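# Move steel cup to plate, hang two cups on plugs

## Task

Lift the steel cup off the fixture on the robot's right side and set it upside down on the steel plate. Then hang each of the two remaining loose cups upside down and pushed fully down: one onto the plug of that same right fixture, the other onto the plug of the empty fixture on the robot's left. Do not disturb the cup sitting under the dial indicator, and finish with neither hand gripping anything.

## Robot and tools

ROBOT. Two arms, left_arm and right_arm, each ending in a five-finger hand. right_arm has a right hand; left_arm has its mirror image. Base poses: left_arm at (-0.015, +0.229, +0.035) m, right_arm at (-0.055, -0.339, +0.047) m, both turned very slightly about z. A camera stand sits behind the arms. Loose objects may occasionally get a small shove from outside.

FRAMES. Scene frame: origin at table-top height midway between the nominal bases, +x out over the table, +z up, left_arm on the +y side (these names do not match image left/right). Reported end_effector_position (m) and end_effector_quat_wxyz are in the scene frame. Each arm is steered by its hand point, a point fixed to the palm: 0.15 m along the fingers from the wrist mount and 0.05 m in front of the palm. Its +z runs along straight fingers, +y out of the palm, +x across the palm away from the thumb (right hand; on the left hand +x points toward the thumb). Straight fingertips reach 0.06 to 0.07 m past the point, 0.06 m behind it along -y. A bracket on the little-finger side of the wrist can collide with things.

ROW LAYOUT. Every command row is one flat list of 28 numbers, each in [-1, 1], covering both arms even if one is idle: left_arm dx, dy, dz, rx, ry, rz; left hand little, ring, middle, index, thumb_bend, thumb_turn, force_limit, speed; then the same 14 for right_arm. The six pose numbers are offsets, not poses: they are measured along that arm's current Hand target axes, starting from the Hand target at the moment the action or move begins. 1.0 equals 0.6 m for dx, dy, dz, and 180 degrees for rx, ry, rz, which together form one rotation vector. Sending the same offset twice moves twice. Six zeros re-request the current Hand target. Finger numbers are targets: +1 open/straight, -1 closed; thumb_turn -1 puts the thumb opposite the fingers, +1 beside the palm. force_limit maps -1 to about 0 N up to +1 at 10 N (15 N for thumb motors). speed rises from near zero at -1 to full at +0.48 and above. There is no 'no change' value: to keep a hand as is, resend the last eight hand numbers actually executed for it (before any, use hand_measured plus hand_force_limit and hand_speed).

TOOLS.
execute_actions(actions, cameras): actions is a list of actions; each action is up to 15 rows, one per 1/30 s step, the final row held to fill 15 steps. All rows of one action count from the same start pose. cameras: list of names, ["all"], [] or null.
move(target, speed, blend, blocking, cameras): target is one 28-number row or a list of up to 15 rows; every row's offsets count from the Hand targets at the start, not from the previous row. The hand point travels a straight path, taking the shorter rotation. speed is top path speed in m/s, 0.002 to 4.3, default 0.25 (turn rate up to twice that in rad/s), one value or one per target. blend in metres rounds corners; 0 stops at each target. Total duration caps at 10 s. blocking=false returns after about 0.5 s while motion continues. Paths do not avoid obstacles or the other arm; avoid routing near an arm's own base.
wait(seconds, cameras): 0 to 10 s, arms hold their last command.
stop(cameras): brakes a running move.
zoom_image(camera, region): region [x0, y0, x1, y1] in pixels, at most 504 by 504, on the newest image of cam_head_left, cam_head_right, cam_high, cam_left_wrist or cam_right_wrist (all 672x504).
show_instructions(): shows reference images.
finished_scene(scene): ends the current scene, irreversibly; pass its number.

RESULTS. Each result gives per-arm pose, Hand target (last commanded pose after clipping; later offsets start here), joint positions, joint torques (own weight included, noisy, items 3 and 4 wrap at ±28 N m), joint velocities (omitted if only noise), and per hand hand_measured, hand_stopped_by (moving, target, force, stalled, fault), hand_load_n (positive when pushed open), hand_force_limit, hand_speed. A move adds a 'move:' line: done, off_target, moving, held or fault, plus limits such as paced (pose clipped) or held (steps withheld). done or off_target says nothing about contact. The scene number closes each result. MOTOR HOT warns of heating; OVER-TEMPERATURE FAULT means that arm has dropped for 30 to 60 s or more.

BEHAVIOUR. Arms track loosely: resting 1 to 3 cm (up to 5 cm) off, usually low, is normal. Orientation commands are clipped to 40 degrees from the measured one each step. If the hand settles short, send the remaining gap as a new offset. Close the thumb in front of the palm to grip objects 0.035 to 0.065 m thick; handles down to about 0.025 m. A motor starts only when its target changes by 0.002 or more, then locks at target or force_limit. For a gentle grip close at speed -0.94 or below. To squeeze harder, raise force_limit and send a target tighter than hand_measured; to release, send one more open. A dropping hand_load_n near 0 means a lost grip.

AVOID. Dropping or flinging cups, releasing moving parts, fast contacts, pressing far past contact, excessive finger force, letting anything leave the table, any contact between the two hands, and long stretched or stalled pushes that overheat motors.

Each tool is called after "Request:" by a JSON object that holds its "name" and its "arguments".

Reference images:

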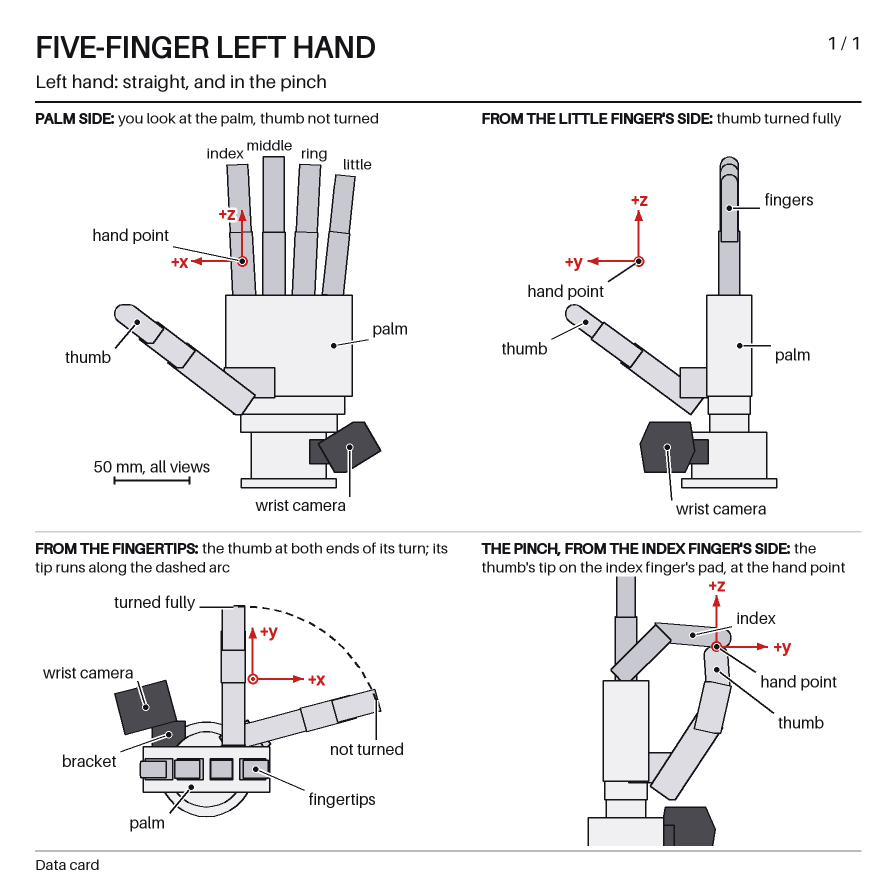

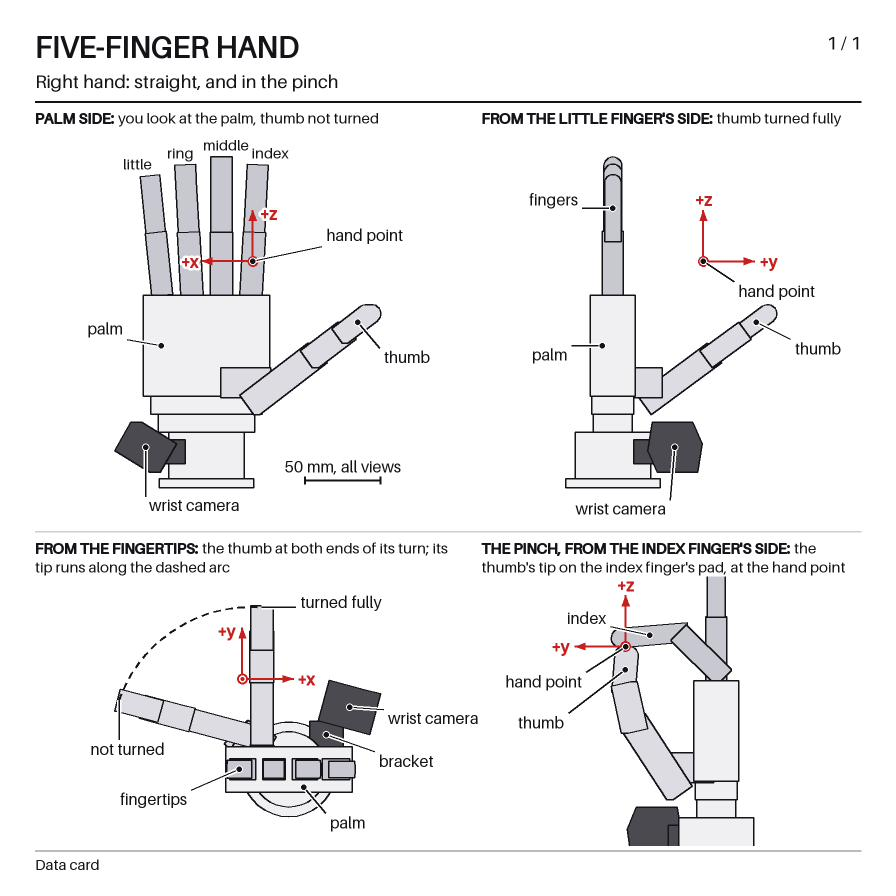

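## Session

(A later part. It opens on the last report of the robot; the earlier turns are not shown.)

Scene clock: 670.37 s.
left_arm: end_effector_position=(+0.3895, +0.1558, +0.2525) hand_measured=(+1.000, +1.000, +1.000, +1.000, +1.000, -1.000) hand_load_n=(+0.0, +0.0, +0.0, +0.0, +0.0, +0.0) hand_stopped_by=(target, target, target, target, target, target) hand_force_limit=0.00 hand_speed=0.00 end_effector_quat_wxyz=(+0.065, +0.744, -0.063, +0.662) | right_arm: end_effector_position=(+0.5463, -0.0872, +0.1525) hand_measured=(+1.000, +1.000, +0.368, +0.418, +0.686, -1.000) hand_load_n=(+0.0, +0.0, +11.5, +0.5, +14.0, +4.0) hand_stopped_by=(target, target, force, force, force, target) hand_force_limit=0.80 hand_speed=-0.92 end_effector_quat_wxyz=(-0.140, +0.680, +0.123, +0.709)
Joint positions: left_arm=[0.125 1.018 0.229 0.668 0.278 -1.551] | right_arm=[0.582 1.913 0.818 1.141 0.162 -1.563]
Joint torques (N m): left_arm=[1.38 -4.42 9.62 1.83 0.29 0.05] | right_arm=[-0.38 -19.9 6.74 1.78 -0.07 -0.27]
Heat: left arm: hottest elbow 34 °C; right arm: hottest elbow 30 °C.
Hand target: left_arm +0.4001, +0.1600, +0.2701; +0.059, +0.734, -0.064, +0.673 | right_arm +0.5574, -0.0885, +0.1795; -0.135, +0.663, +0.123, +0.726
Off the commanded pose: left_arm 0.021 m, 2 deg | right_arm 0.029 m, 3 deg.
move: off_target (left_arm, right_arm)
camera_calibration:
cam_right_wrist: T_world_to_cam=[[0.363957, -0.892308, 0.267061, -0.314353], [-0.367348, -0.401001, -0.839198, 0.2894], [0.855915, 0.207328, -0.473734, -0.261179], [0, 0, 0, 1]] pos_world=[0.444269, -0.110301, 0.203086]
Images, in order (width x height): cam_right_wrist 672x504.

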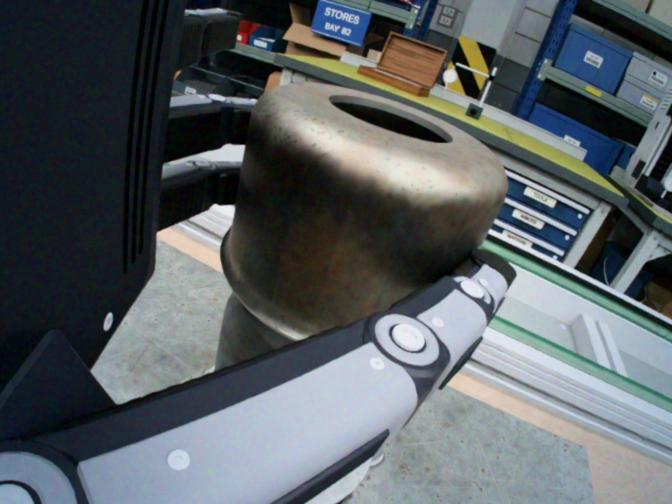

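Request:
{"name": "move", "arguments": {"target": [[0,0,0,0,0,0,1,1,1,1,1,-1,0,0, 0.0908,0.0018,0.0130,0,0,0,1,1,0.0,0.0,0.2,-1,0.8,-0.92],[0,0,0,0,0,0,1,1,1,1,1,-1,0,0, 0.1137,0.0933,-0.2353,-0.0722,-0.02,0,1,1,0.0,0.0,0.2,-1,0.8,-0.92],[0,0,0,0,0,0,1,1,1,1,1,-1,0,0, -0.1247,0.0880,-0.2737,-0.0722,-0.043,0,1,1,0.0,0.0,0.2,-1,0.8,-0.92]], "cameras": ["all"], "speed": [0.1,0.15,0.12]}}

Scene clock: 686.83 s.
left_arm: end_effector_position=(+0.3895, +0.1558, +0.2525) hand_measured=(+1.000, +1.000, +1.000, +1.000, +1.000, -1.000) hand_load_n=(+0.0, +0.0, +0.0, +0.0, +0.0, -0.5) hand_stopped_by=(target, target, target, target, target, target) hand_force_limit=0.00 hand_speed=0.00 end_effector_quat_wxyz=(+0.065, +0.744, -0.063, +0.662) | right_arm: end_effector_position=(+0.4275, -0.2005, +0.0787) hand_measured=(+1.000, +1.000, +0.368, +0.418, +0.686, -1.000) hand_load_n=(+0.0, +0.0, +11.5, +0.5, +14.0, +4.0) hand_stopped_by=(target, target, force, force, force, target) hand_force_limit=0.80 hand_speed=-0.92 end_effector_quat_wxyz=(-0.042, +0.736, +0.052, +0.674)
Joint positions: left_arm=[0.125 1.018 0.229 0.668 0.278 -1.551] | right_arm=[0.592 1.91 0.465 1.349 0.412 -1.54]
Joint torques (N m): left_arm=[1.85 -4.19 9.66 1.96 0.3 0.11] | right_arm=[1.49 -13.8 2.76 3.25 0.21 -0.09]
Heat: left arm: hottest elbow 35 °C; right arm: hottest elbow 31 °C.
Hand target: left_arm +0.4001, +0.1600, +0.2701; +0.059, +0.734, -0.064, +0.673 | right_arm +0.4301, -0.1941, +0.0899; -0.051, +0.721, +0.049, +0.689
Off the commanded pose: left_arm 0.021 m, 2 deg | right_arm 0.013 m, 3 deg.
move: off_target (left_arm, right_arm)
camera_calibration:
cam_left_wrist: T_world_to_cam=[[0.228192, 0.928503, 0.292935, -0.304351], [-0.473482, -0.157068, 0.866686, -0.0111883], [0.850731, -0.33647, 0.403788, -0.263685], [0, 0, 0, 1]] pos_world=[0.288478, 0.192111, 0.205325]
cam_right_wrist: T_world_to_cam=[[0.176662, -0.941962, 0.28548, -0.28382], [-0.55595, -0.334839, -0.76079, 0.226049], [0.812225, -0.0243101, -0.582837, -0.190132], [0, 0, 0, 1]] pos_world=[0.330242, -0.196279, 0.142184]

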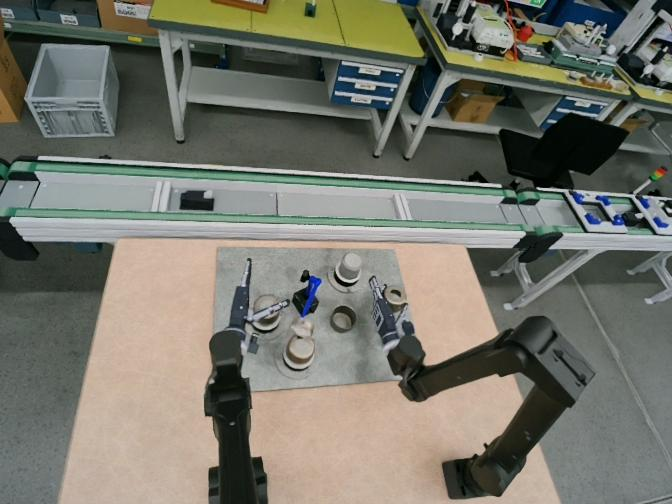

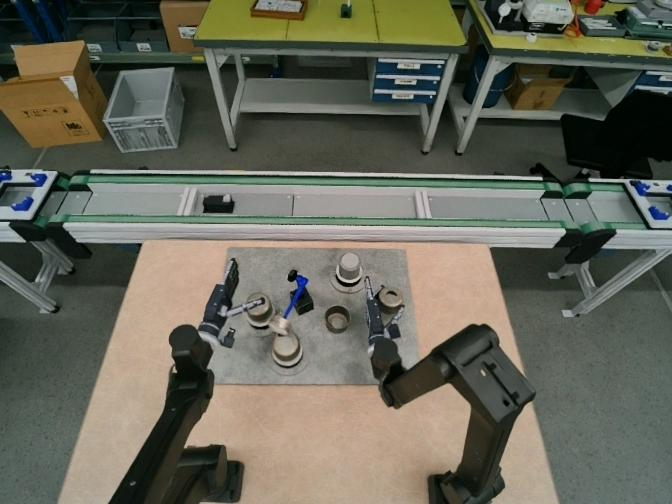

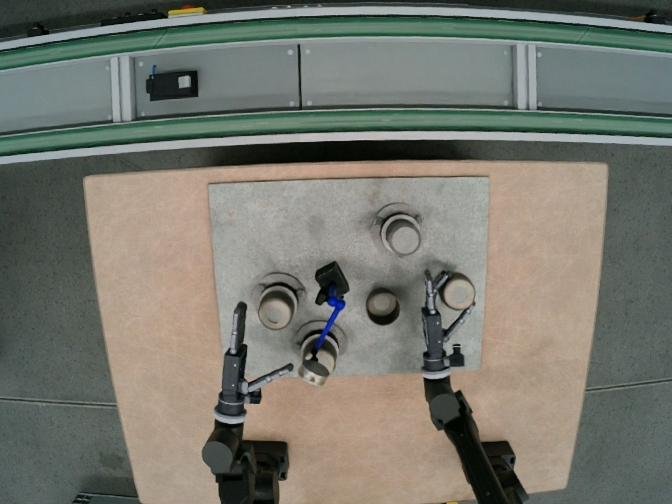

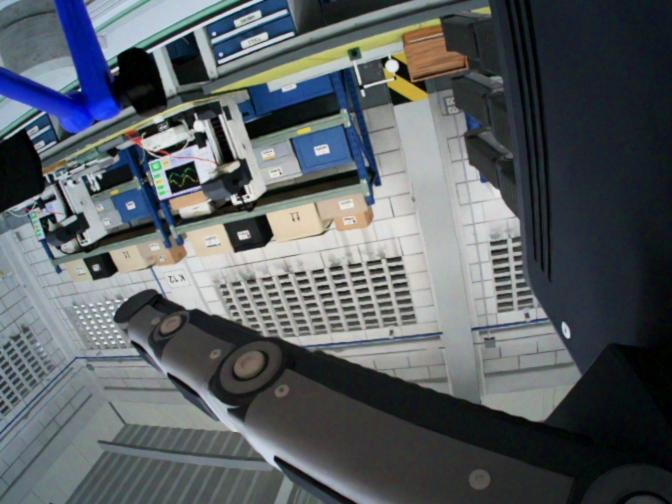

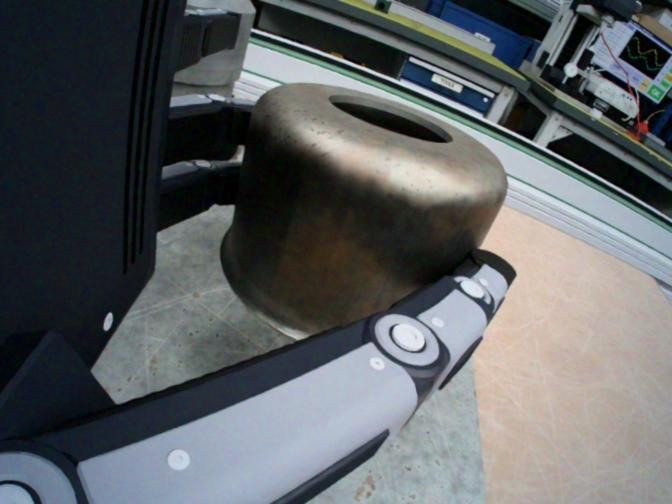

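Request:
{"name": "move", "arguments": {"target": [[0,0,0,0,0,0,1,1,1,1,1,-1,0,0, -0.0499,-0.0198,0.0050,0,0,0,1,1,0.0,0.0,0.2,-1,0.8,-0.92]], "cameras": ["cam_right_wrist"], "speed": [0.06]}}

Request:
{"name": "move", "arguments": {"target": [[0,0,0,0,0,0,1,1,1,1,1,-1,0,0, -0.02,0,0,0,0,0,1,1,0.0,0.0,0.2,-1,0.8,-0.92]], "cameras": ["cam_right_wrist"], "speed": [0.04]}}

Scene clock: 693.93 s.
left_arm: end_effector_position=(+0.3895, +0.1558, +0.2525) hand_measured=(+1.000, +1.000, +1.000, +1.000, +1.000, -1.000) hand_load_n=(+0.0, -0.5, +0.0, +0.0, +0.0, +0.0) hand_stopped_by=(target, target, target, target, target, target) hand_force_limit=0.00 hand_speed=0.00 end_effector_quat_wxyz=(+0.065, +0.744, -0.063, +0.662) | right_arm: end_effector_position=(+0.4216, -0.1916, +0.0485) hand_measured=(+1.000, +1.000, +0.368, +0.418, +0.686, -1.000) hand_load_n=(+0.0, +0.0, +11.5, +0.5, +13.5, +4.0) hand_stopped_by=(target, target, force, force, force, target) hand_force_limit=0.80 hand_speed=-0.92 end_effector_quat_wxyz=(-0.041, +0.738, +0.055, +0.671)
Joint positions: left_arm=[0.125 1.018 0.229 0.668 0.278 -1.551] | right_arm=[0.624 2.03 0.484 1.44 0.442 -1.538]
Joint torques (N m): left_arm=[1.38 -4.07 9.72 1.85 0.32 0.1] | right_arm=[1.38 -13.74 3.15 3.18 0.22 -0.1]
Heat: left arm: hottest elbow 35 °C; right arm: hottest elbow 30 °C.
Hand target: left_arm +0.4001, +0.1600, +0.2701; +0.059, +0.734, -0.064, +0.673 | right_arm +0.4300, -0.1819, +0.0598; -0.051, +0.721, +0.049, +0.689
Off the commanded pose: left_arm 0.021 m, 2 deg | right_arm 0.017 m, 3 deg.
move: off_target (left_arm, right_arm)
camera_calibration:
cam_right_wrist: T_world_to_cam=[[0.179958, -0.939882, 0.290237, -0.26705], [-0.561344, -0.340417, -0.754327, 0.203809], [0.807779, -0.0271757, -0.588858, -0.201141], [0, 0, 0, 1]] pos_world=[0.324942, -0.187082, 0.112803]
Images, in order (width x height): cam_right_wrist 672x504.

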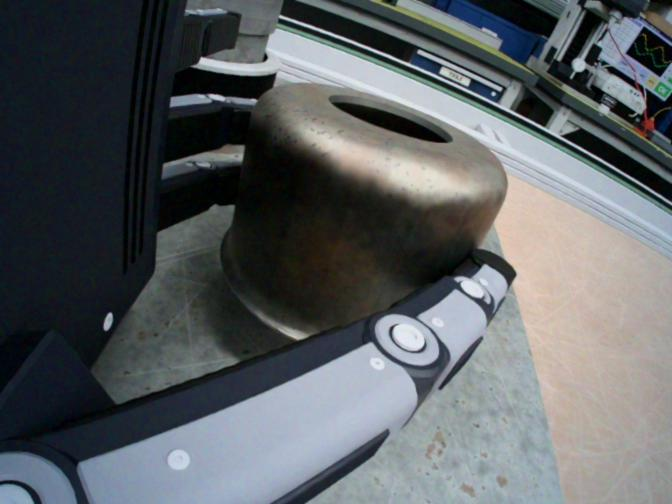

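Scene clock: 694.83 s.
left_arm: end_effector_position=(+0.3895, +0.1558, +0.2525) hand_measured=(+1.000, +1.000, +1.000, +1.000, +1.000, -1.000) hand_load_n=(+0.0, +0.0, +0.0, +0.0, +0.0, -0.5) hand_stopped_by=(target, target, target, target, target, target) hand_force_limit=0.00 hand_speed=0.00 end_effector_quat_wxyz=(+0.065, +0.744, -0.063, +0.662) | right_arm: end_effector_position=(+0.4221, -0.1914, +0.0386) hand_measured=(+1.000, +1.000, +0.368, +0.418, +0.686, -1.000) hand_load_n=(+0.0, +0.0, +11.5, +0.5, +14.0, +4.0) hand_stopped_by=(target, target, force, force, force, target) hand_force_limit=0.80 hand_speed=-0.92 end_effector_quat_wxyz=(-0.041, +0.737, +0.054, +0.672)
Joint positions: left_arm=[0.125 1.018 0.229 0.668 0.278 -1.551] | right_arm=[0.624 2.076 0.494 1.48 0.443 -1.538]
Joint torques (N m): left_arm=[1.85 -3.66 9.73 1.78 0.31 0.06] | right_arm=[1.49 -13.68 2.78 3.15 0.21 -0.08]
Heat: left arm: hottest elbow 35 °C; right arm: hottest elbow 30 °C.
Hand target: left_arm +0.4001, +0.1600, +0.2701; +0.059, +0.734, -0.064, +0.673 | right_arm +0.4296, -0.1819, +0.0480; -0.051, +0.721, +0.049, +0.689
Off the commanded pose: left_arm 0.021 m, 2 deg | right_arm 0.015 m, 3 deg.
move: off_target (left_arm, right_arm)
camera_calibration:
cam_right_wrist: T_world_to_cam=[[0.178182, -0.940691, 0.288708, -0.263416], [-0.558894, -0.338233, -0.757124, 0.196078], [0.80987, -0.0264511, -0.586013, -0.208205], [0, 0, 0, 1]] pos_world=[0.325142, -0.18698, 0.102494]
Images, in order (width x height): cam_right_wrist 672x504.

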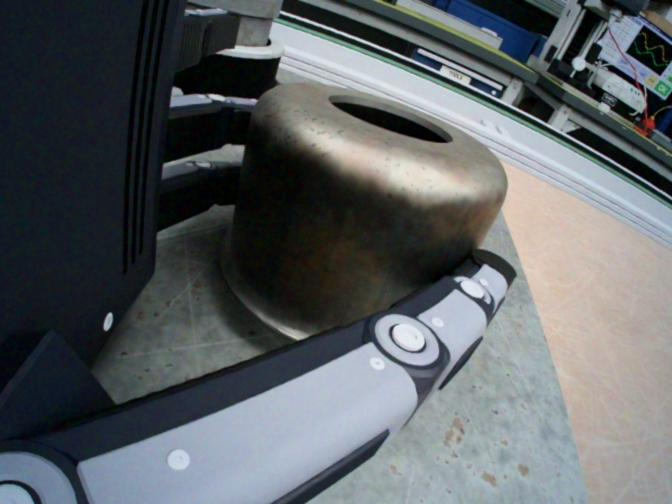

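Request:
{"name": "move", "arguments": {"target": [[0,0,0,0,0,0,1,1,1,1,1,-1,0,0, -0.013,0,0,0,0,0,1,1,0.0,0.0,0.2,-1,0.8,-0.92]], "cameras": ["cam_right_wrist"], "speed": [0.03]}}

Request:
{"name": "move", "arguments": {"target": [[0,0,0,0,0,0,1,1,1,1,1,-1,0,0, -0.01,0,0,0,0,0,1,1,0.0,0.0,0.2,-1,0.8,-0.92]], "cameras": ["cam_right_wrist"], "speed": [0.03]}}

Scene clock: 697.03 s.
left_arm: end_effector_position=(+0.3895, +0.1558, +0.2525) hand_measured=(+1.000, +1.000, +1.000, +1.000, +1.000, -1.000) hand_load_n=(+0.0, +0.0, +0.0, +0.0, +0.0, +0.0) hand_stopped_by=(target, target, target, target, target, target) hand_force_limit=0.00 hand_speed=0.00 end_effector_quat_wxyz=(+0.065, +0.744, -0.063, +0.662) | right_arm: end_effector_position=(+0.4231, -0.1908, +0.0332) hand_measured=(+1.000, +1.000, +0.368, +0.418, +0.686, -1.000) hand_load_n=(+0.0, +0.0, +11.5, +0.5, +13.5, +4.0) hand_stopped_by=(target, target, force, force, force, target) hand_force_limit=0.80 hand_speed=-0.92 end_effector_quat_wxyz=(-0.042, +0.735, +0.052, +0.675)
Joint positions: left_arm=[0.125 1.018 0.229 0.668 0.278 -1.551] | right_arm=[0.624 2.104 0.503 1.505 0.444 -1.538]
Joint torques (N m): left_arm=[1.79 -3.96 9.74 1.8 0.29 0.07] | right_arm=[1.44 -13.68 2.48 3.14 0.18 -0.1]
Heat: left arm: hottest elbow 35 °C; right arm: hottest elbow 30 °C.
Hand target: left_arm +0.4001, +0.1600, +0.2701; +0.059, +0.734, -0.064, +0.673 | right_arm +0.4292, -0.1820, +0.0401; -0.051, +0.721, +0.049, +0.689
Off the commanded pose: left_arm 0.021 m, 2 deg | right_arm 0.013 m, 3 deg.
move: off_target (left_arm, right_arm)
camera_calibration:
cam_right_wrist: T_world_to_cam=[[0.175872, -0.941912, 0.286129, -0.260588], [-0.55506, -0.334933, -0.761399, 0.191941], [0.813005, -0.0249103, -0.581723, -0.213373], [0, 0, 0, 1]] pos_world=[0.325842, -0.186478, 0.0965815]
Images, in order (width x height): cam_right_wrist 672x504.

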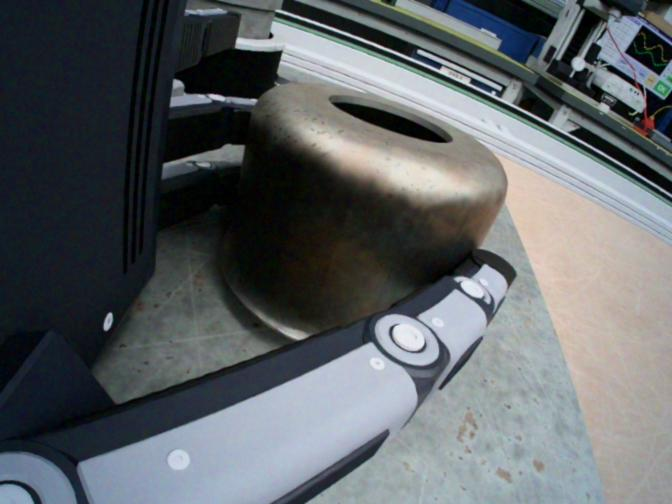

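Scene clock: 697.80 s.
left_arm: end_effector_position=(+0.3895, +0.1558, +0.2525) hand_measured=(+1.000, +1.000, +1.000, +1.000, +1.000, -1.000) hand_load_n=(+0.0, +0.0, +0.0, +0.0, +0.0, +0.0) hand_stopped_by=(target, target, target, target, target, target) hand_force_limit=0.00 hand_speed=0.00 end_effector_quat_wxyz=(+0.065, +0.744, -0.063, +0.662) | right_arm: end_effector_position=(+0.4237, -0.1906, +0.0322) hand_measured=(+1.000, +1.000, +0.368, +0.418, +0.686, -1.000) hand_load_n=(-0.5, +0.0, +11.0, +0.5, +14.0, +3.5) hand_stopped_by=(target, target, force, force, force, target) hand_force_limit=0.80 hand_speed=-0.92 end_effector_quat_wxyz=(-0.044, +0.731, +0.049, +0.680)
Joint positions: left_arm=[0.125 1.018 0.229 0.668 0.278 -1.551] | right_arm=[0.625 2.122 0.507 1.534 0.447 -1.538]
Joint torques (N m): left_arm=[1.26 -4.01 9.68 1.99 0.32 0.06] | right_arm=[1.55 -13.1 2.48 2.8 0.1 -0.09]
Heat: left arm: hottest elbow 35 °C; right arm: hottest elbow 30 °C.
Hand target: left_arm +0.4001, +0.1600, +0.2701; +0.059, +0.734, -0.064, +0.673 | right_arm +0.4289, -0.1820, +0.0341; -0.051, +0.721, +0.049, +0.689
Off the commanded pose: left_arm 0.021 m, 2 deg | right_arm 0.010 m, 2 deg.
move: off_target (left_arm)
camera_calibration:
cam_right_wrist: T_world_to_cam=[[0.170129, -0.944609, 0.280659, -0.25812], [-0.545935, -0.327458, -0.771185, 0.189447], [0.820372, -0.0220209, -0.571406, -0.217343], [0, 0, 0, 1]] pos_world=[0.325642, -0.186573, 0.094351]
Images, in order (width x height): cam_right_wrist 672x504.

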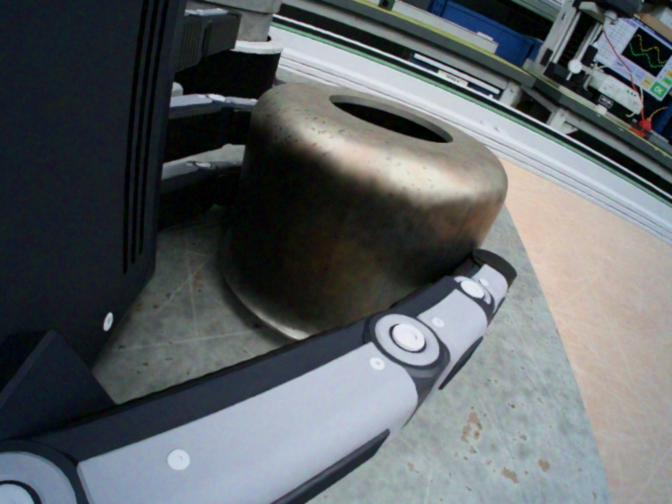

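Request:
{"name": "move", "arguments": {"target": [[0,0,0,0,0,0,1,1,1,1,1,-1,0,0, -0.008,0,0,0,0,0,1,1,0.0,0.0,0.2,-1,0.8,-0.92],[0,0,0,0,0,0,1,1,1,1,1,-1,0,0, -0.008,0,0,0,0,0,1,1,1,1,1,-1,0.0,-0.8]], "cameras": ["cam_right_wrist","cam_high"], "speed": [0.03,0.03]}}

Scene clock: 701.43 s.
left_arm: end_effector_position=(+0.3895, +0.1558, +0.2525) hand_measured=(+1.000, +1.000, +1.000, +1.000, +1.000, -1.000) hand_load_n=(+0.0, +0.0, +0.0, +0.0, +0.0, +0.0) hand_stopped_by=(target, target, target, target, target, target) hand_force_limit=0.00 hand_speed=0.00 end_effector_quat_wxyz=(+0.065, +0.744, -0.063, +0.662) | right_arm: end_effector_position=(+0.4275, -0.1883, +0.0333) hand_measured=(+1.000, +1.000, +1.000, +1.000, +1.000, -1.000) hand_load_n=(+0.0, +0.0, +0.0, -0.5, -0.5, +0.5) hand_stopped_by=(target, target, target, target, target, target) hand_force_limit=0.00 hand_speed=-0.80 end_effector_quat_wxyz=(-0.047, +0.724, +0.044, +0.686)
Joint positions: left_arm=[0.125 1.018 0.229 0.668 0.278 -1.551] | right_arm=[0.626 2.136 0.521 1.556 0.451 -1.538]
Joint torques (N m): left_arm=[2.02 -3.78 9.66 1.77 0.25 0.07] | right_arm=[1.44 -13.04 1.87 2.47 -0.03 -0.09]
Heat: left arm: hottest elbow 35 °C; right arm: hottest elbow 30 °C.
Hand target: left_arm +0.4001, +0.1600, +0.2701; +0.059, +0.734, -0.064, +0.673 | right_arm +0.4288, -0.1818, +0.0294; -0.051, +0.721, +0.049, +0.689
Off the commanded pose: left_arm 0.021 m, 2 deg | right_arm 0.008 m, 1 deg.
joint sent to its limit (right arm) — joint 4 (wrist pitch), upper limit. The joint targets still meet the commanded pose.
move: off_target (left_arm)
camera_calibration:
cam_right_wrist: T_world_to_cam=[[0.162211, -0.948301, 0.272787, -0.253941], [-0.53289, -0.316856, -0.784621, 0.189984], [0.830491, -0.0180916, -0.556738, -0.223855], [0, 0, 0, 1]] pos_world=[0.328343, -0.184665, 0.0937083]
Images, in order (width x height): cam_high 672x504, cam_right_wrist 672x504.

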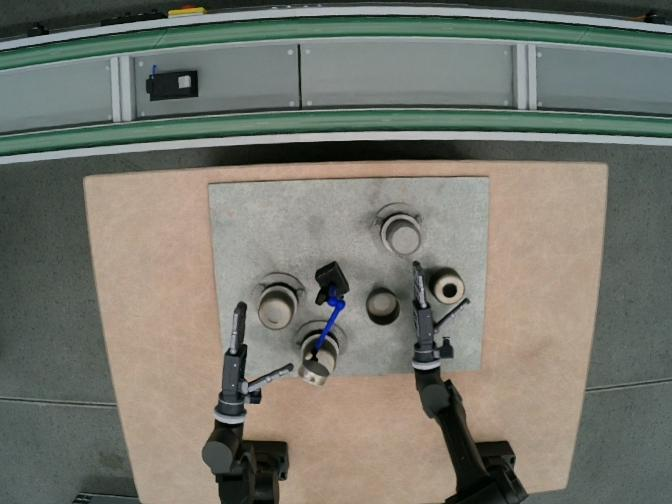

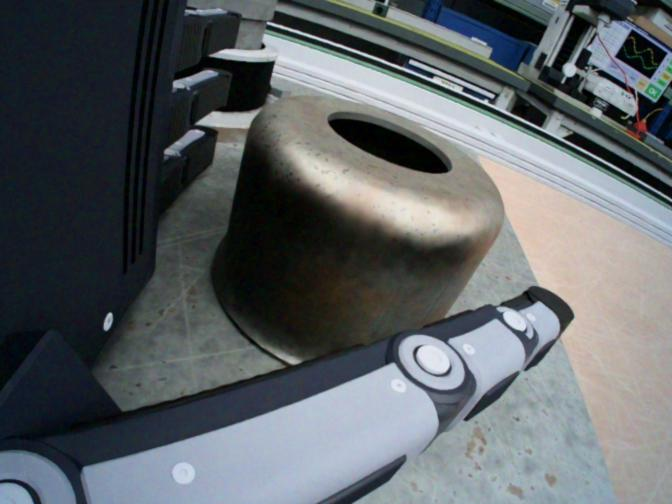

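Request:
{"name": "move", "arguments": {"target": [[0,0,0,0,0,0,1,1,1,1,1,-1,0,0, 0.2,0,0.0,0,0,0,1,1,1,1,1,-1,0.0,-0.8]], "cameras": ["all"], "speed": [0.12]}}

Request:
{"name": "zoom_image", "arguments": {"camera": "cam_high", "region": [350, 240, 490, 345]}}

Scene clock: 716.73 s.
left_arm: end_effector_position=(+0.3895, +0.1558, +0.2525) hand_measured=(+1.000, +1.000, +1.000, +1.000, +1.000, -1.000) hand_load_n=(+0.0, +0.0, +0.0, +0.0, +0.0, +0.0) hand_stopped_by=(target, target, target, target, target, target) hand_force_limit=0.00 hand_speed=0.00 end_effector_quat_wxyz=(+0.065, +0.744, -0.063, +0.662) | right_arm: end_effector_position=(+0.4355, -0.1815, +0.1525) hand_measured=(+1.000, +1.000, +1.000, +1.000, +1.000, -1.000) hand_load_n=(+0.0, +0.0, +0.0, +0.0, +0.0, +0.5) hand_stopped_by=(target, target, target, target, target, target) hand_force_limit=0.00 hand_speed=-0.80 end_effector_quat_wxyz=(-0.055, +0.716, +0.043, +0.694)
Joint positions: left_arm=[0.125 1.018 0.229 0.668 0.278 -1.551] | right_arm=[0.626 1.679 0.492 1.154 0.442 -1.538]
Joint torques (N m): left_arm=[1.55 -4.31 9.7 1.72 0.31 0.07] | right_arm=[0.56 -12.86 4.07 1.21 -0.05 -0.1]
Heat: left arm: hottest elbow 36 °C; right arm: hottest elbow 29 °C.
Hand target: left_arm +0.4001, +0.1600, +0.2701; +0.059, +0.734, -0.064, +0.673 | right_arm +0.4342, -0.1818, +0.1494; -0.051, +0.721, +0.049, +0.689
Off the commanded pose: left_arm 0.021 m, 2 deg | right_arm 0.004 m, 1 deg.
move: off_target (left_arm)
camera_calibration:
cam_left_wrist: T_world_to_cam=[[0.228192, 0.928503, 0.292935, -0.304351], [-0.473482, -0.157068, 0.866686, -0.0111883], [0.850731, -0.33647, 0.403788, -0.263685], [0, 0, 0, 1]] pos_world=[0.288478, 0.192111, 0.205325]
cam_right_wrist: T_world_to_cam=[[0.16464, -0.950894, 0.262095, -0.28126], [-0.512638, -0.309506, -0.80088, 0.284935], [0.842672, -0.00250255, -0.538421, -0.169309], [0, 0, 0, 1]] pos_world=[0.335047, -0.179683, 0.210756]

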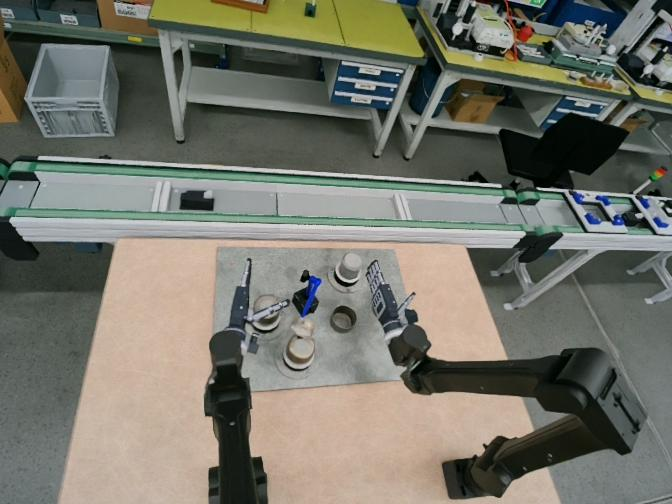

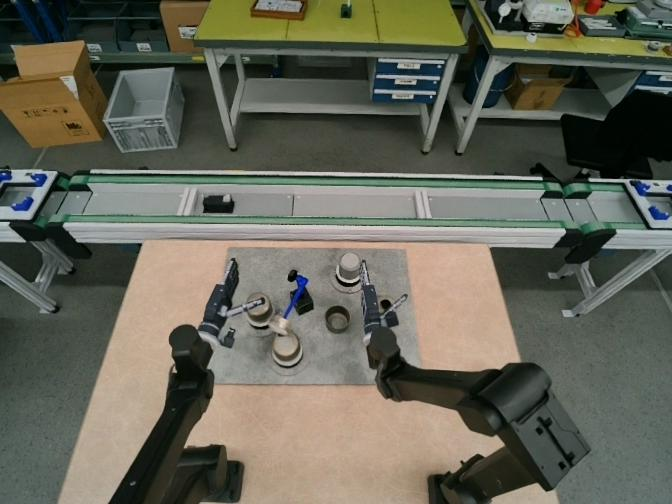

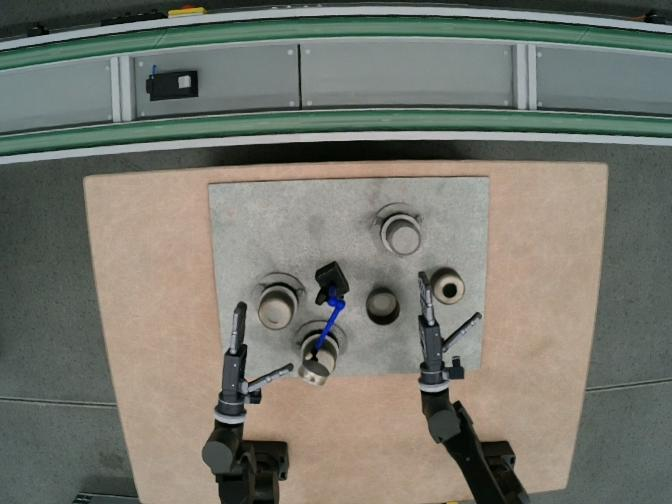

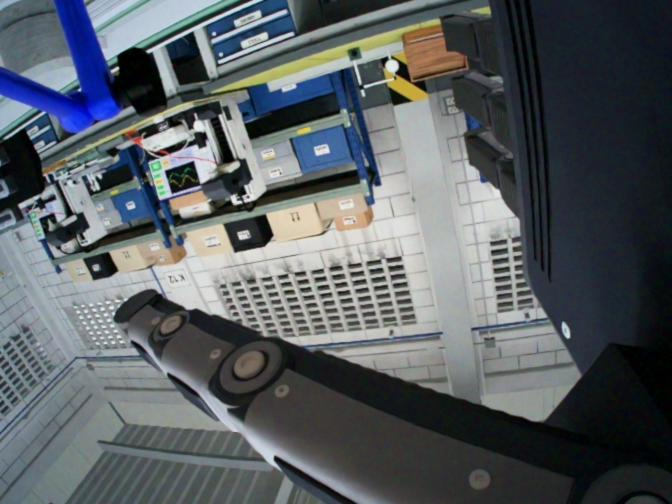

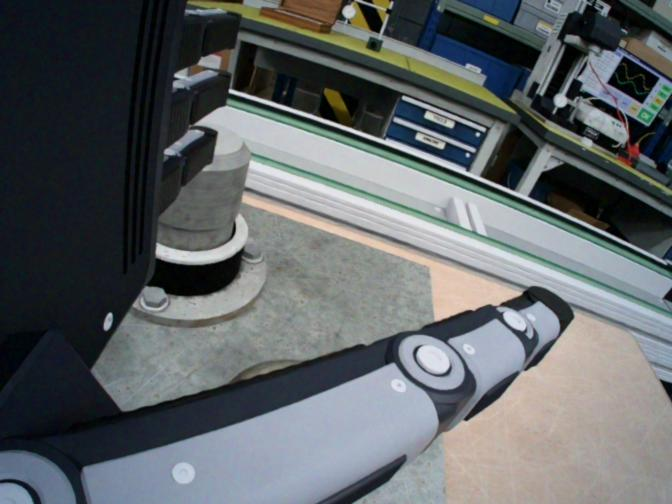

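Scaled by 3.600 from the camera's 672x504 image, which has a finer 960x720 frame.

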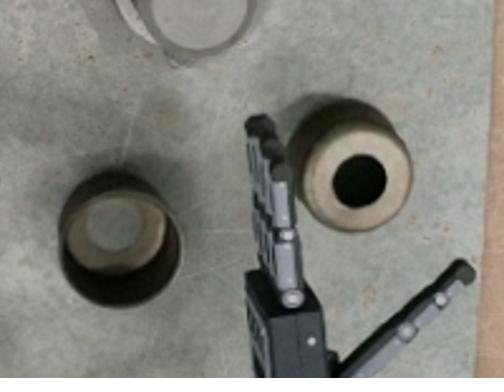

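Request:
{"name": "move", "arguments": {"target": [[0,0,0,0,0,0,1,1,1,1,1,-1,0,0, -0.0022,-0.2222,-0.0392,-0.073,-0.01,0,1,1,1,1,1,-1,0.0,-0.8]], "cameras": ["cam_right_wrist","cam_high"], "speed": [0.15]}}

Scene clock: 724.30 s.
left_arm: end_effector_position=(+0.3895, +0.1558, +0.2525) hand_measured=(+1.000, +1.000, +1.000, +1.000, +1.000, -1.000) hand_load_n=(+0.0, +0.0, +0.0, +0.0, +0.0, +0.0) hand_stopped_by=(target, target, target, target, target, target) hand_force_limit=0.00 hand_speed=0.00 end_effector_quat_wxyz=(+0.065, +0.744, -0.063, +0.662) | right_arm: end_effector_position=(+0.3854, -0.0603, +0.1521) hand_measured=(+1.000, +1.000, +1.000, +1.000, +1.000, -1.000) hand_load_n=(+0.0, +0.0, +0.0, +0.0, +0.0, +0.5) hand_stopped_by=(target, target, target, target, target, target) hand_force_limit=0.00 hand_speed=-0.80 end_effector_quat_wxyz=(+0.033, +0.732, -0.025, +0.680)
Joint positions: left_arm=[0.125 1.018 0.229 0.668 0.278 -1.551] | right_arm=[0.996 1.779 0.75 0.887 1.029 -1.463]
Joint torques (N m): left_arm=[1.32 -4.01 9.69 2.1 0.29 0.06] | right_arm=[0.38 -13.74 7.21 0.95 0.24 0.07]
Heat: left arm: hottest elbow 36 °C; right arm: hottest elbow 29 °C.
Hand target: left_arm +0.4001, +0.1600, +0.2701; +0.059, +0.734, -0.064, +0.673 | right_arm +0.3921, -0.0532, +0.1497; +0.033, +0.733, -0.029, +0.679
Off the commanded pose: left_arm 0.021 m, 2 deg | right_arm 0.010 m, 1 deg.
move: off_target (left_arm)
camera_calibration:
cam_right_wrist: T_world_to_cam=[[-0.0332762, -0.955761, 0.292255, -0.0861445], [-0.603931, -0.213764, -0.767836, 0.332334], [0.796342, -0.202052, -0.5701, -0.116302], [0, 0, 0, 1]] pos_world=[0.290456, -0.0347918, 0.21405]
Images, in order (width x height): cam_high 672x504, cam_right_wrist 672x504.

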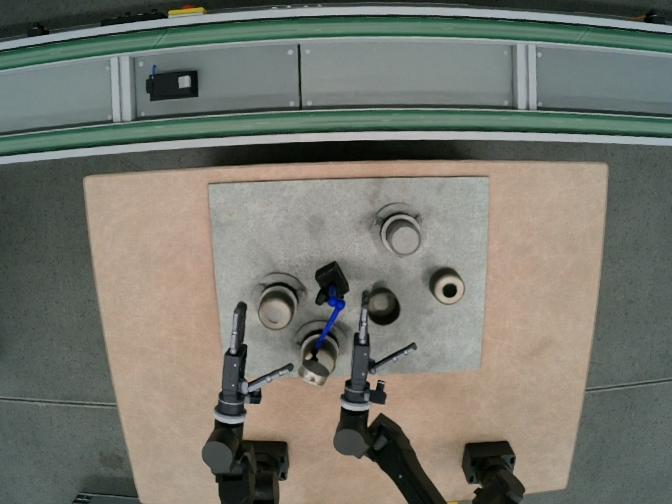

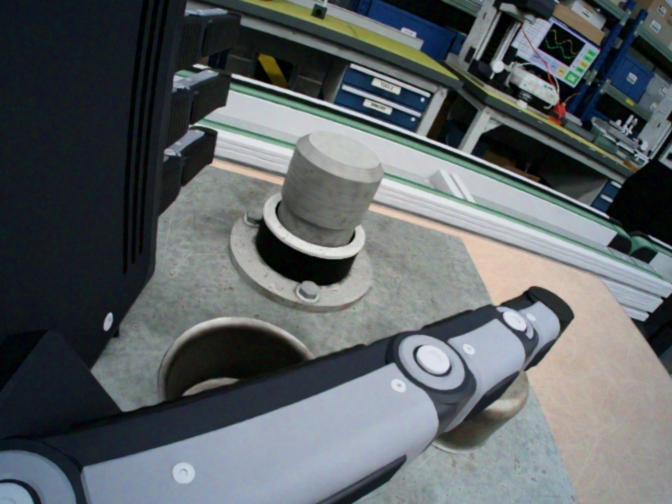

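Request:
{"name": "zoom_image", "arguments": {"camera": "cam_right_wrist", "region": [130, 290, 350, 430]}}

Scaled by 2.291 from the camera's 672x504 image, which has a finer 960x720 frame.

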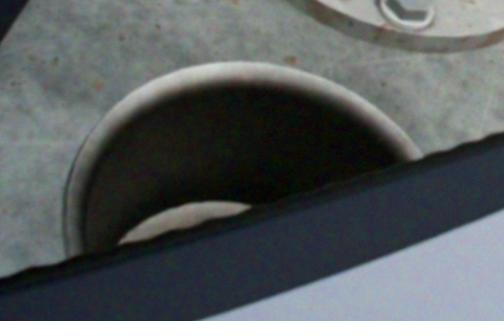

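Request:
{"name": "move", "arguments": {"target": [[0,0,0,0,0,0,1,1,1,1,1,-1,0,0, -0.0078,-0.0288,0.0038,0,0,0,1,1,1,1,1,-1,0.0,-0.8],[0,0,0,0,0,0,1,1,1,1,1,-1,0,0, -0.1027,-0.0288,0.0110,0,0,0,1,1,1,1,1,-1,0.0,-0.8]], "cameras": ["cam_right_wrist","cam_high"], "speed": [0.1]}}

speed must be one number or one for each of the 2 targets, got a list of 1; nothing of the call was run

Request:
{"name": "move", "arguments": {"target": [[0,0,0,0,0,0,1,1,1,1,1,-1,0,0, -0.0078,-0.0288,0.0038,0,0,0,1,1,1,1,1,-1,0.0,-0.8],[0,0,0,0,0,0,1,1,1,1,1,-1,0,0, -0.1027,-0.0288,0.0110,0,0,0,1,1,1,1,1,-1,0.0,-0.8]], "cameras": ["cam_right_wrist","cam_high"], "speed": 0.1}}

Scene clock: 740.97 s.
left_arm: end_effector_position=(+0.3895, +0.1558, +0.2525) hand_measured=(+1.000, +1.000, +1.000, +1.000, +1.000, -1.000) hand_load_n=(+0.0, +0.0, -0.5, +0.0, +0.0, +0.0) hand_stopped_by=(target, target, target, target, target, target) hand_force_limit=0.00 hand_speed=0.00 end_effector_quat_wxyz=(+0.065, +0.744, -0.063, +0.662) | right_arm: end_effector_position=(+0.3910, -0.0502, +0.0862) hand_measured=(+1.000, +1.000, +1.000, +1.000, +1.000, -1.000) hand_load_n=(+0.0, +0.0, +0.0, +0.0, +0.0, +0.0) hand_stopped_by=(target, target, target, target, target, target) hand_force_limit=0.00 hand_speed=-0.80 end_effector_quat_wxyz=(+0.048, +0.739, -0.020, +0.671)
Joint positions: left_arm=[0.125 1.018 0.229 0.668 0.278 -1.551] | right_arm=[0.999 1.975 0.797 0.989 1.044 -1.452]
Joint torques (N m): left_arm=[1.44 -3.84 9.88 1.91 0.32 0.09] | right_arm=[1.32 -15.68 6.13 2.26 0.25 0.02]
Heat: left arm: hottest elbow 36 °C; right arm: hottest elbow 29 °C.
Hand target: left_arm +0.4001, +0.1600, +0.2701; +0.059, +0.734, -0.064, +0.673 | right_arm +0.3955, -0.0366, +0.0878; +0.033, +0.733, -0.029, +0.679
Off the commanded pose: left_arm 0.021 m, 2 deg | right_arm 0.014 m, 2 deg.
move: off_target (left_arm, right_arm)
camera_calibration:
cam_right_wrist: T_world_to_cam=[[-0.0381328, -0.946901, 0.319256, -0.0571356], [-0.624443, -0.226846, -0.747403, 0.292918], [0.780139, -0.227857, -0.582635, -0.150137], [0, 0, 0, 1]] pos_world=[0.29786, -0.0218642, 0.149694]
Images, in order (width x height): cam_high 672x504, cam_right_wrist 672x504.

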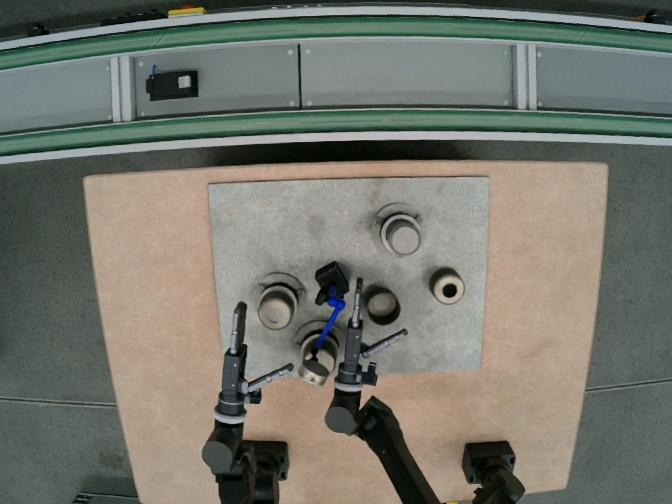

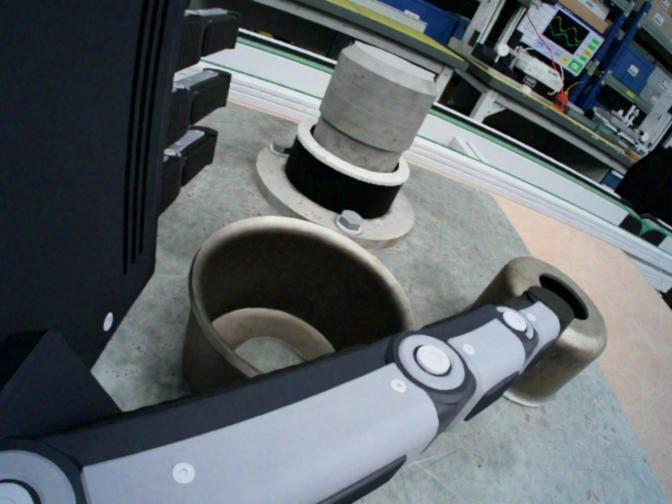

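Request:
{"name": "move", "arguments": {"target": [0,0,0,0,0,0,1,1,1,1,1,-1,0,0, -0.0786,-0.0094,-0.0015,0,0,0,1,1,1,1,1,-1,0.0,-0.8], "cameras": ["cam_right_wrist","cam_head_right","cam_head_left"], "speed": 0.06}}

Scene clock: 749.20 s.
left_arm: end_effector_position=(+0.3895, +0.1558, +0.2525) hand_measured=(+1.000, +1.000, +1.000, +1.000, +1.000, -1.000) hand_load_n=(+0.0, +0.0, +0.0, +0.0, +0.0, +0.0) hand_stopped_by=(target, target, target, target, target, target) hand_force_limit=0.00 hand_speed=0.00 end_effector_quat_wxyz=(+0.065, +0.744, -0.063, +0.662) | right_arm: end_effector_position=(+0.3886, -0.0453, +0.0436) hand_measured=(+1.000, +1.000, +1.000, +1.000, +1.000, -1.000) hand_load_n=(+0.0, +0.0, +0.0, +0.0, +0.0, +0.5) hand_stopped_by=(target, target, target, target, target, target) hand_force_limit=0.00 hand_speed=-0.80 end_effector_quat_wxyz=(+0.048, +0.738, -0.023, +0.673)
Joint positions: left_arm=[0.125 1.018 0.229 0.668 0.278 -1.551] | right_arm=[1.01 2.105 0.826 1.093 1.06 -1.448]
Joint torques (N m): left_arm=[1.44 -4.13 9.77 1.96 0.34 0.05] | right_arm=[1.61 -15.68 5.34 2.25 0.17 0.04]
Heat: left arm: hottest elbow 36 °C; right arm: hottest elbow 30 °C.
Hand target: left_arm +0.4001, +0.1600, +0.2701; +0.059, +0.734, -0.064, +0.673 | right_arm +0.3914, -0.0309, +0.0406; +0.033, +0.733, -0.029, +0.679
Off the commanded pose: left_arm 0.021 m, 2 deg | right_arm 0.015 m, 2 deg.
move: off_target (left_arm, right_arm)
camera_calibration:
cam_right_wrist: T_world_to_cam=[[-0.0440792, -0.947755, 0.315939, -0.0365965], [-0.622615, -0.221258, -0.750596, 0.260343], [0.781286, -0.229794, -0.580334, -0.17264], [0, 0, 0, 1]] pos_world=[0.295361, -0.0167531, 0.106786]
Images, in order (width x height): cam_head_left 672x504, cam_head_right 672x504, cam_right_wrist 672x504.

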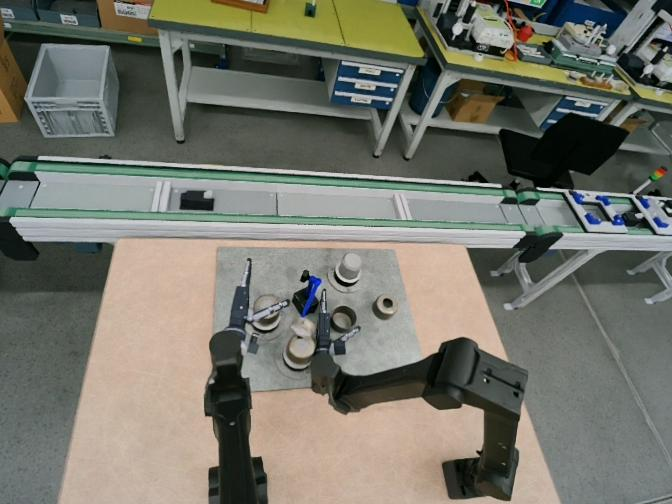

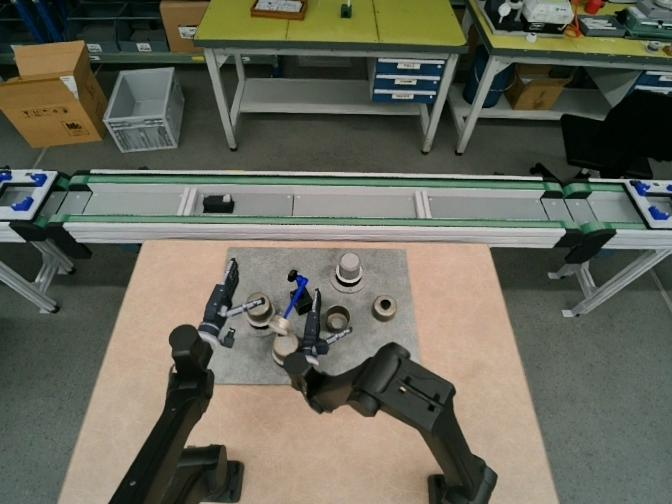

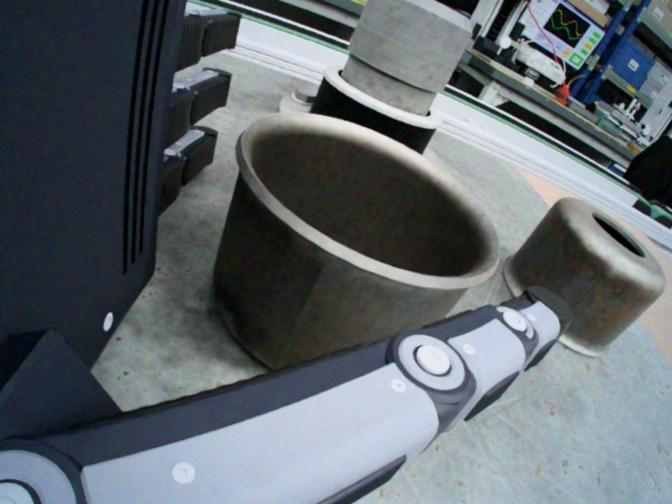

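Request:
{"name": "move", "arguments": {"target": [[0,0,0,0,0,0,1,1,1,1,1,-1,0,0, -0.0133,0,-0.001,0,0.008,0,1,1,1,1,1,-1,0.0,-0.8],[0,0,0,0,0,0,1,1,1,1,1,-1,0,0, -0.0133,0,-0.001,0,0.008,0,1,1,0,0,0.2,-1,0.6,-0.92]], "cameras": ["cam_right_wrist","cam_high"], "speed": 0.04}}

Scene clock: 755.13 s.
left_arm: end_effector_position=(+0.3895, +0.1558, +0.2525) hand_measured=(+1.000, +1.000, +1.000, +1.000, +1.000, -1.000) hand_load_n=(+0.0, +0.0, +0.0, +0.0, +0.0, -0.5) hand_stopped_by=(target, target, target, target, target, target) hand_force_limit=0.00 hand_speed=0.00 end_effector_quat_wxyz=(+0.065, +0.744, -0.063, +0.662) | right_arm: end_effector_position=(+0.3879, -0.0472, +0.0359) hand_measured=(+1.000, +1.000, +0.360, +0.412, +0.686, -1.000) hand_load_n=(+0.0, +0.0, +9.5, +2.5, +15.0, +2.5) hand_stopped_by=(target, target, force, force, force, target) hand_force_limit=0.60 hand_speed=-0.92 end_effector_quat_wxyz=(+0.045, +0.729, -0.031, +0.683)
Joint positions: left_arm=[0.125 1.018 0.229 0.668 0.278 -1.551] | right_arm=[1.012 2.149 0.83 1.185 1.072 -1.477]
Joint torques (N m): left_arm=[1.49 -3.9 9.68 1.81 0.22 0.03] | right_arm=[2.02 -15.74 5.18 2.18 -0.01 -0.12]
Heat: left arm: hottest elbow 36 °C; right arm: hottest elbow 30 °C.
Hand target: left_arm +0.4001, +0.1600, +0.2701; +0.059, +0.734, -0.064, +0.673 | right_arm +0.3902, -0.0308, +0.0327; +0.033, +0.724, -0.029, +0.688
Off the commanded pose: left_arm 0.021 m, 2 deg | right_arm 0.017 m, 2 deg.
move: off_target (left_arm, right_arm); target 2's new numbers were sent with right_arm's hand 0.016 m and 1 deg from that target
camera_calibration:
cam_right_wrist: T_world_to_cam=[[-0.0602755, -0.951422, 0.301931, -0.0292943], [-0.603073, -0.206323, -0.770542, 0.247566], [0.795406, -0.228531, -0.561341, -0.18309], [0, 0, 0, 1]] pos_world=[0.293165, -0.0186347, 0.0968286]
Images, in order (width x height): cam_high 672x504, cam_right_wrist 672x504.

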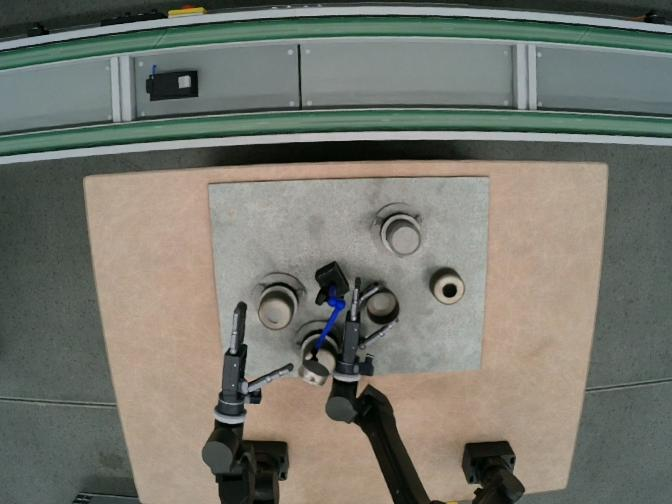

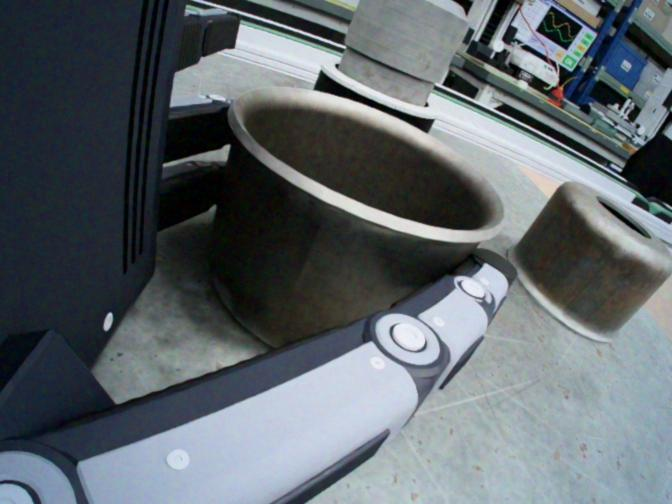

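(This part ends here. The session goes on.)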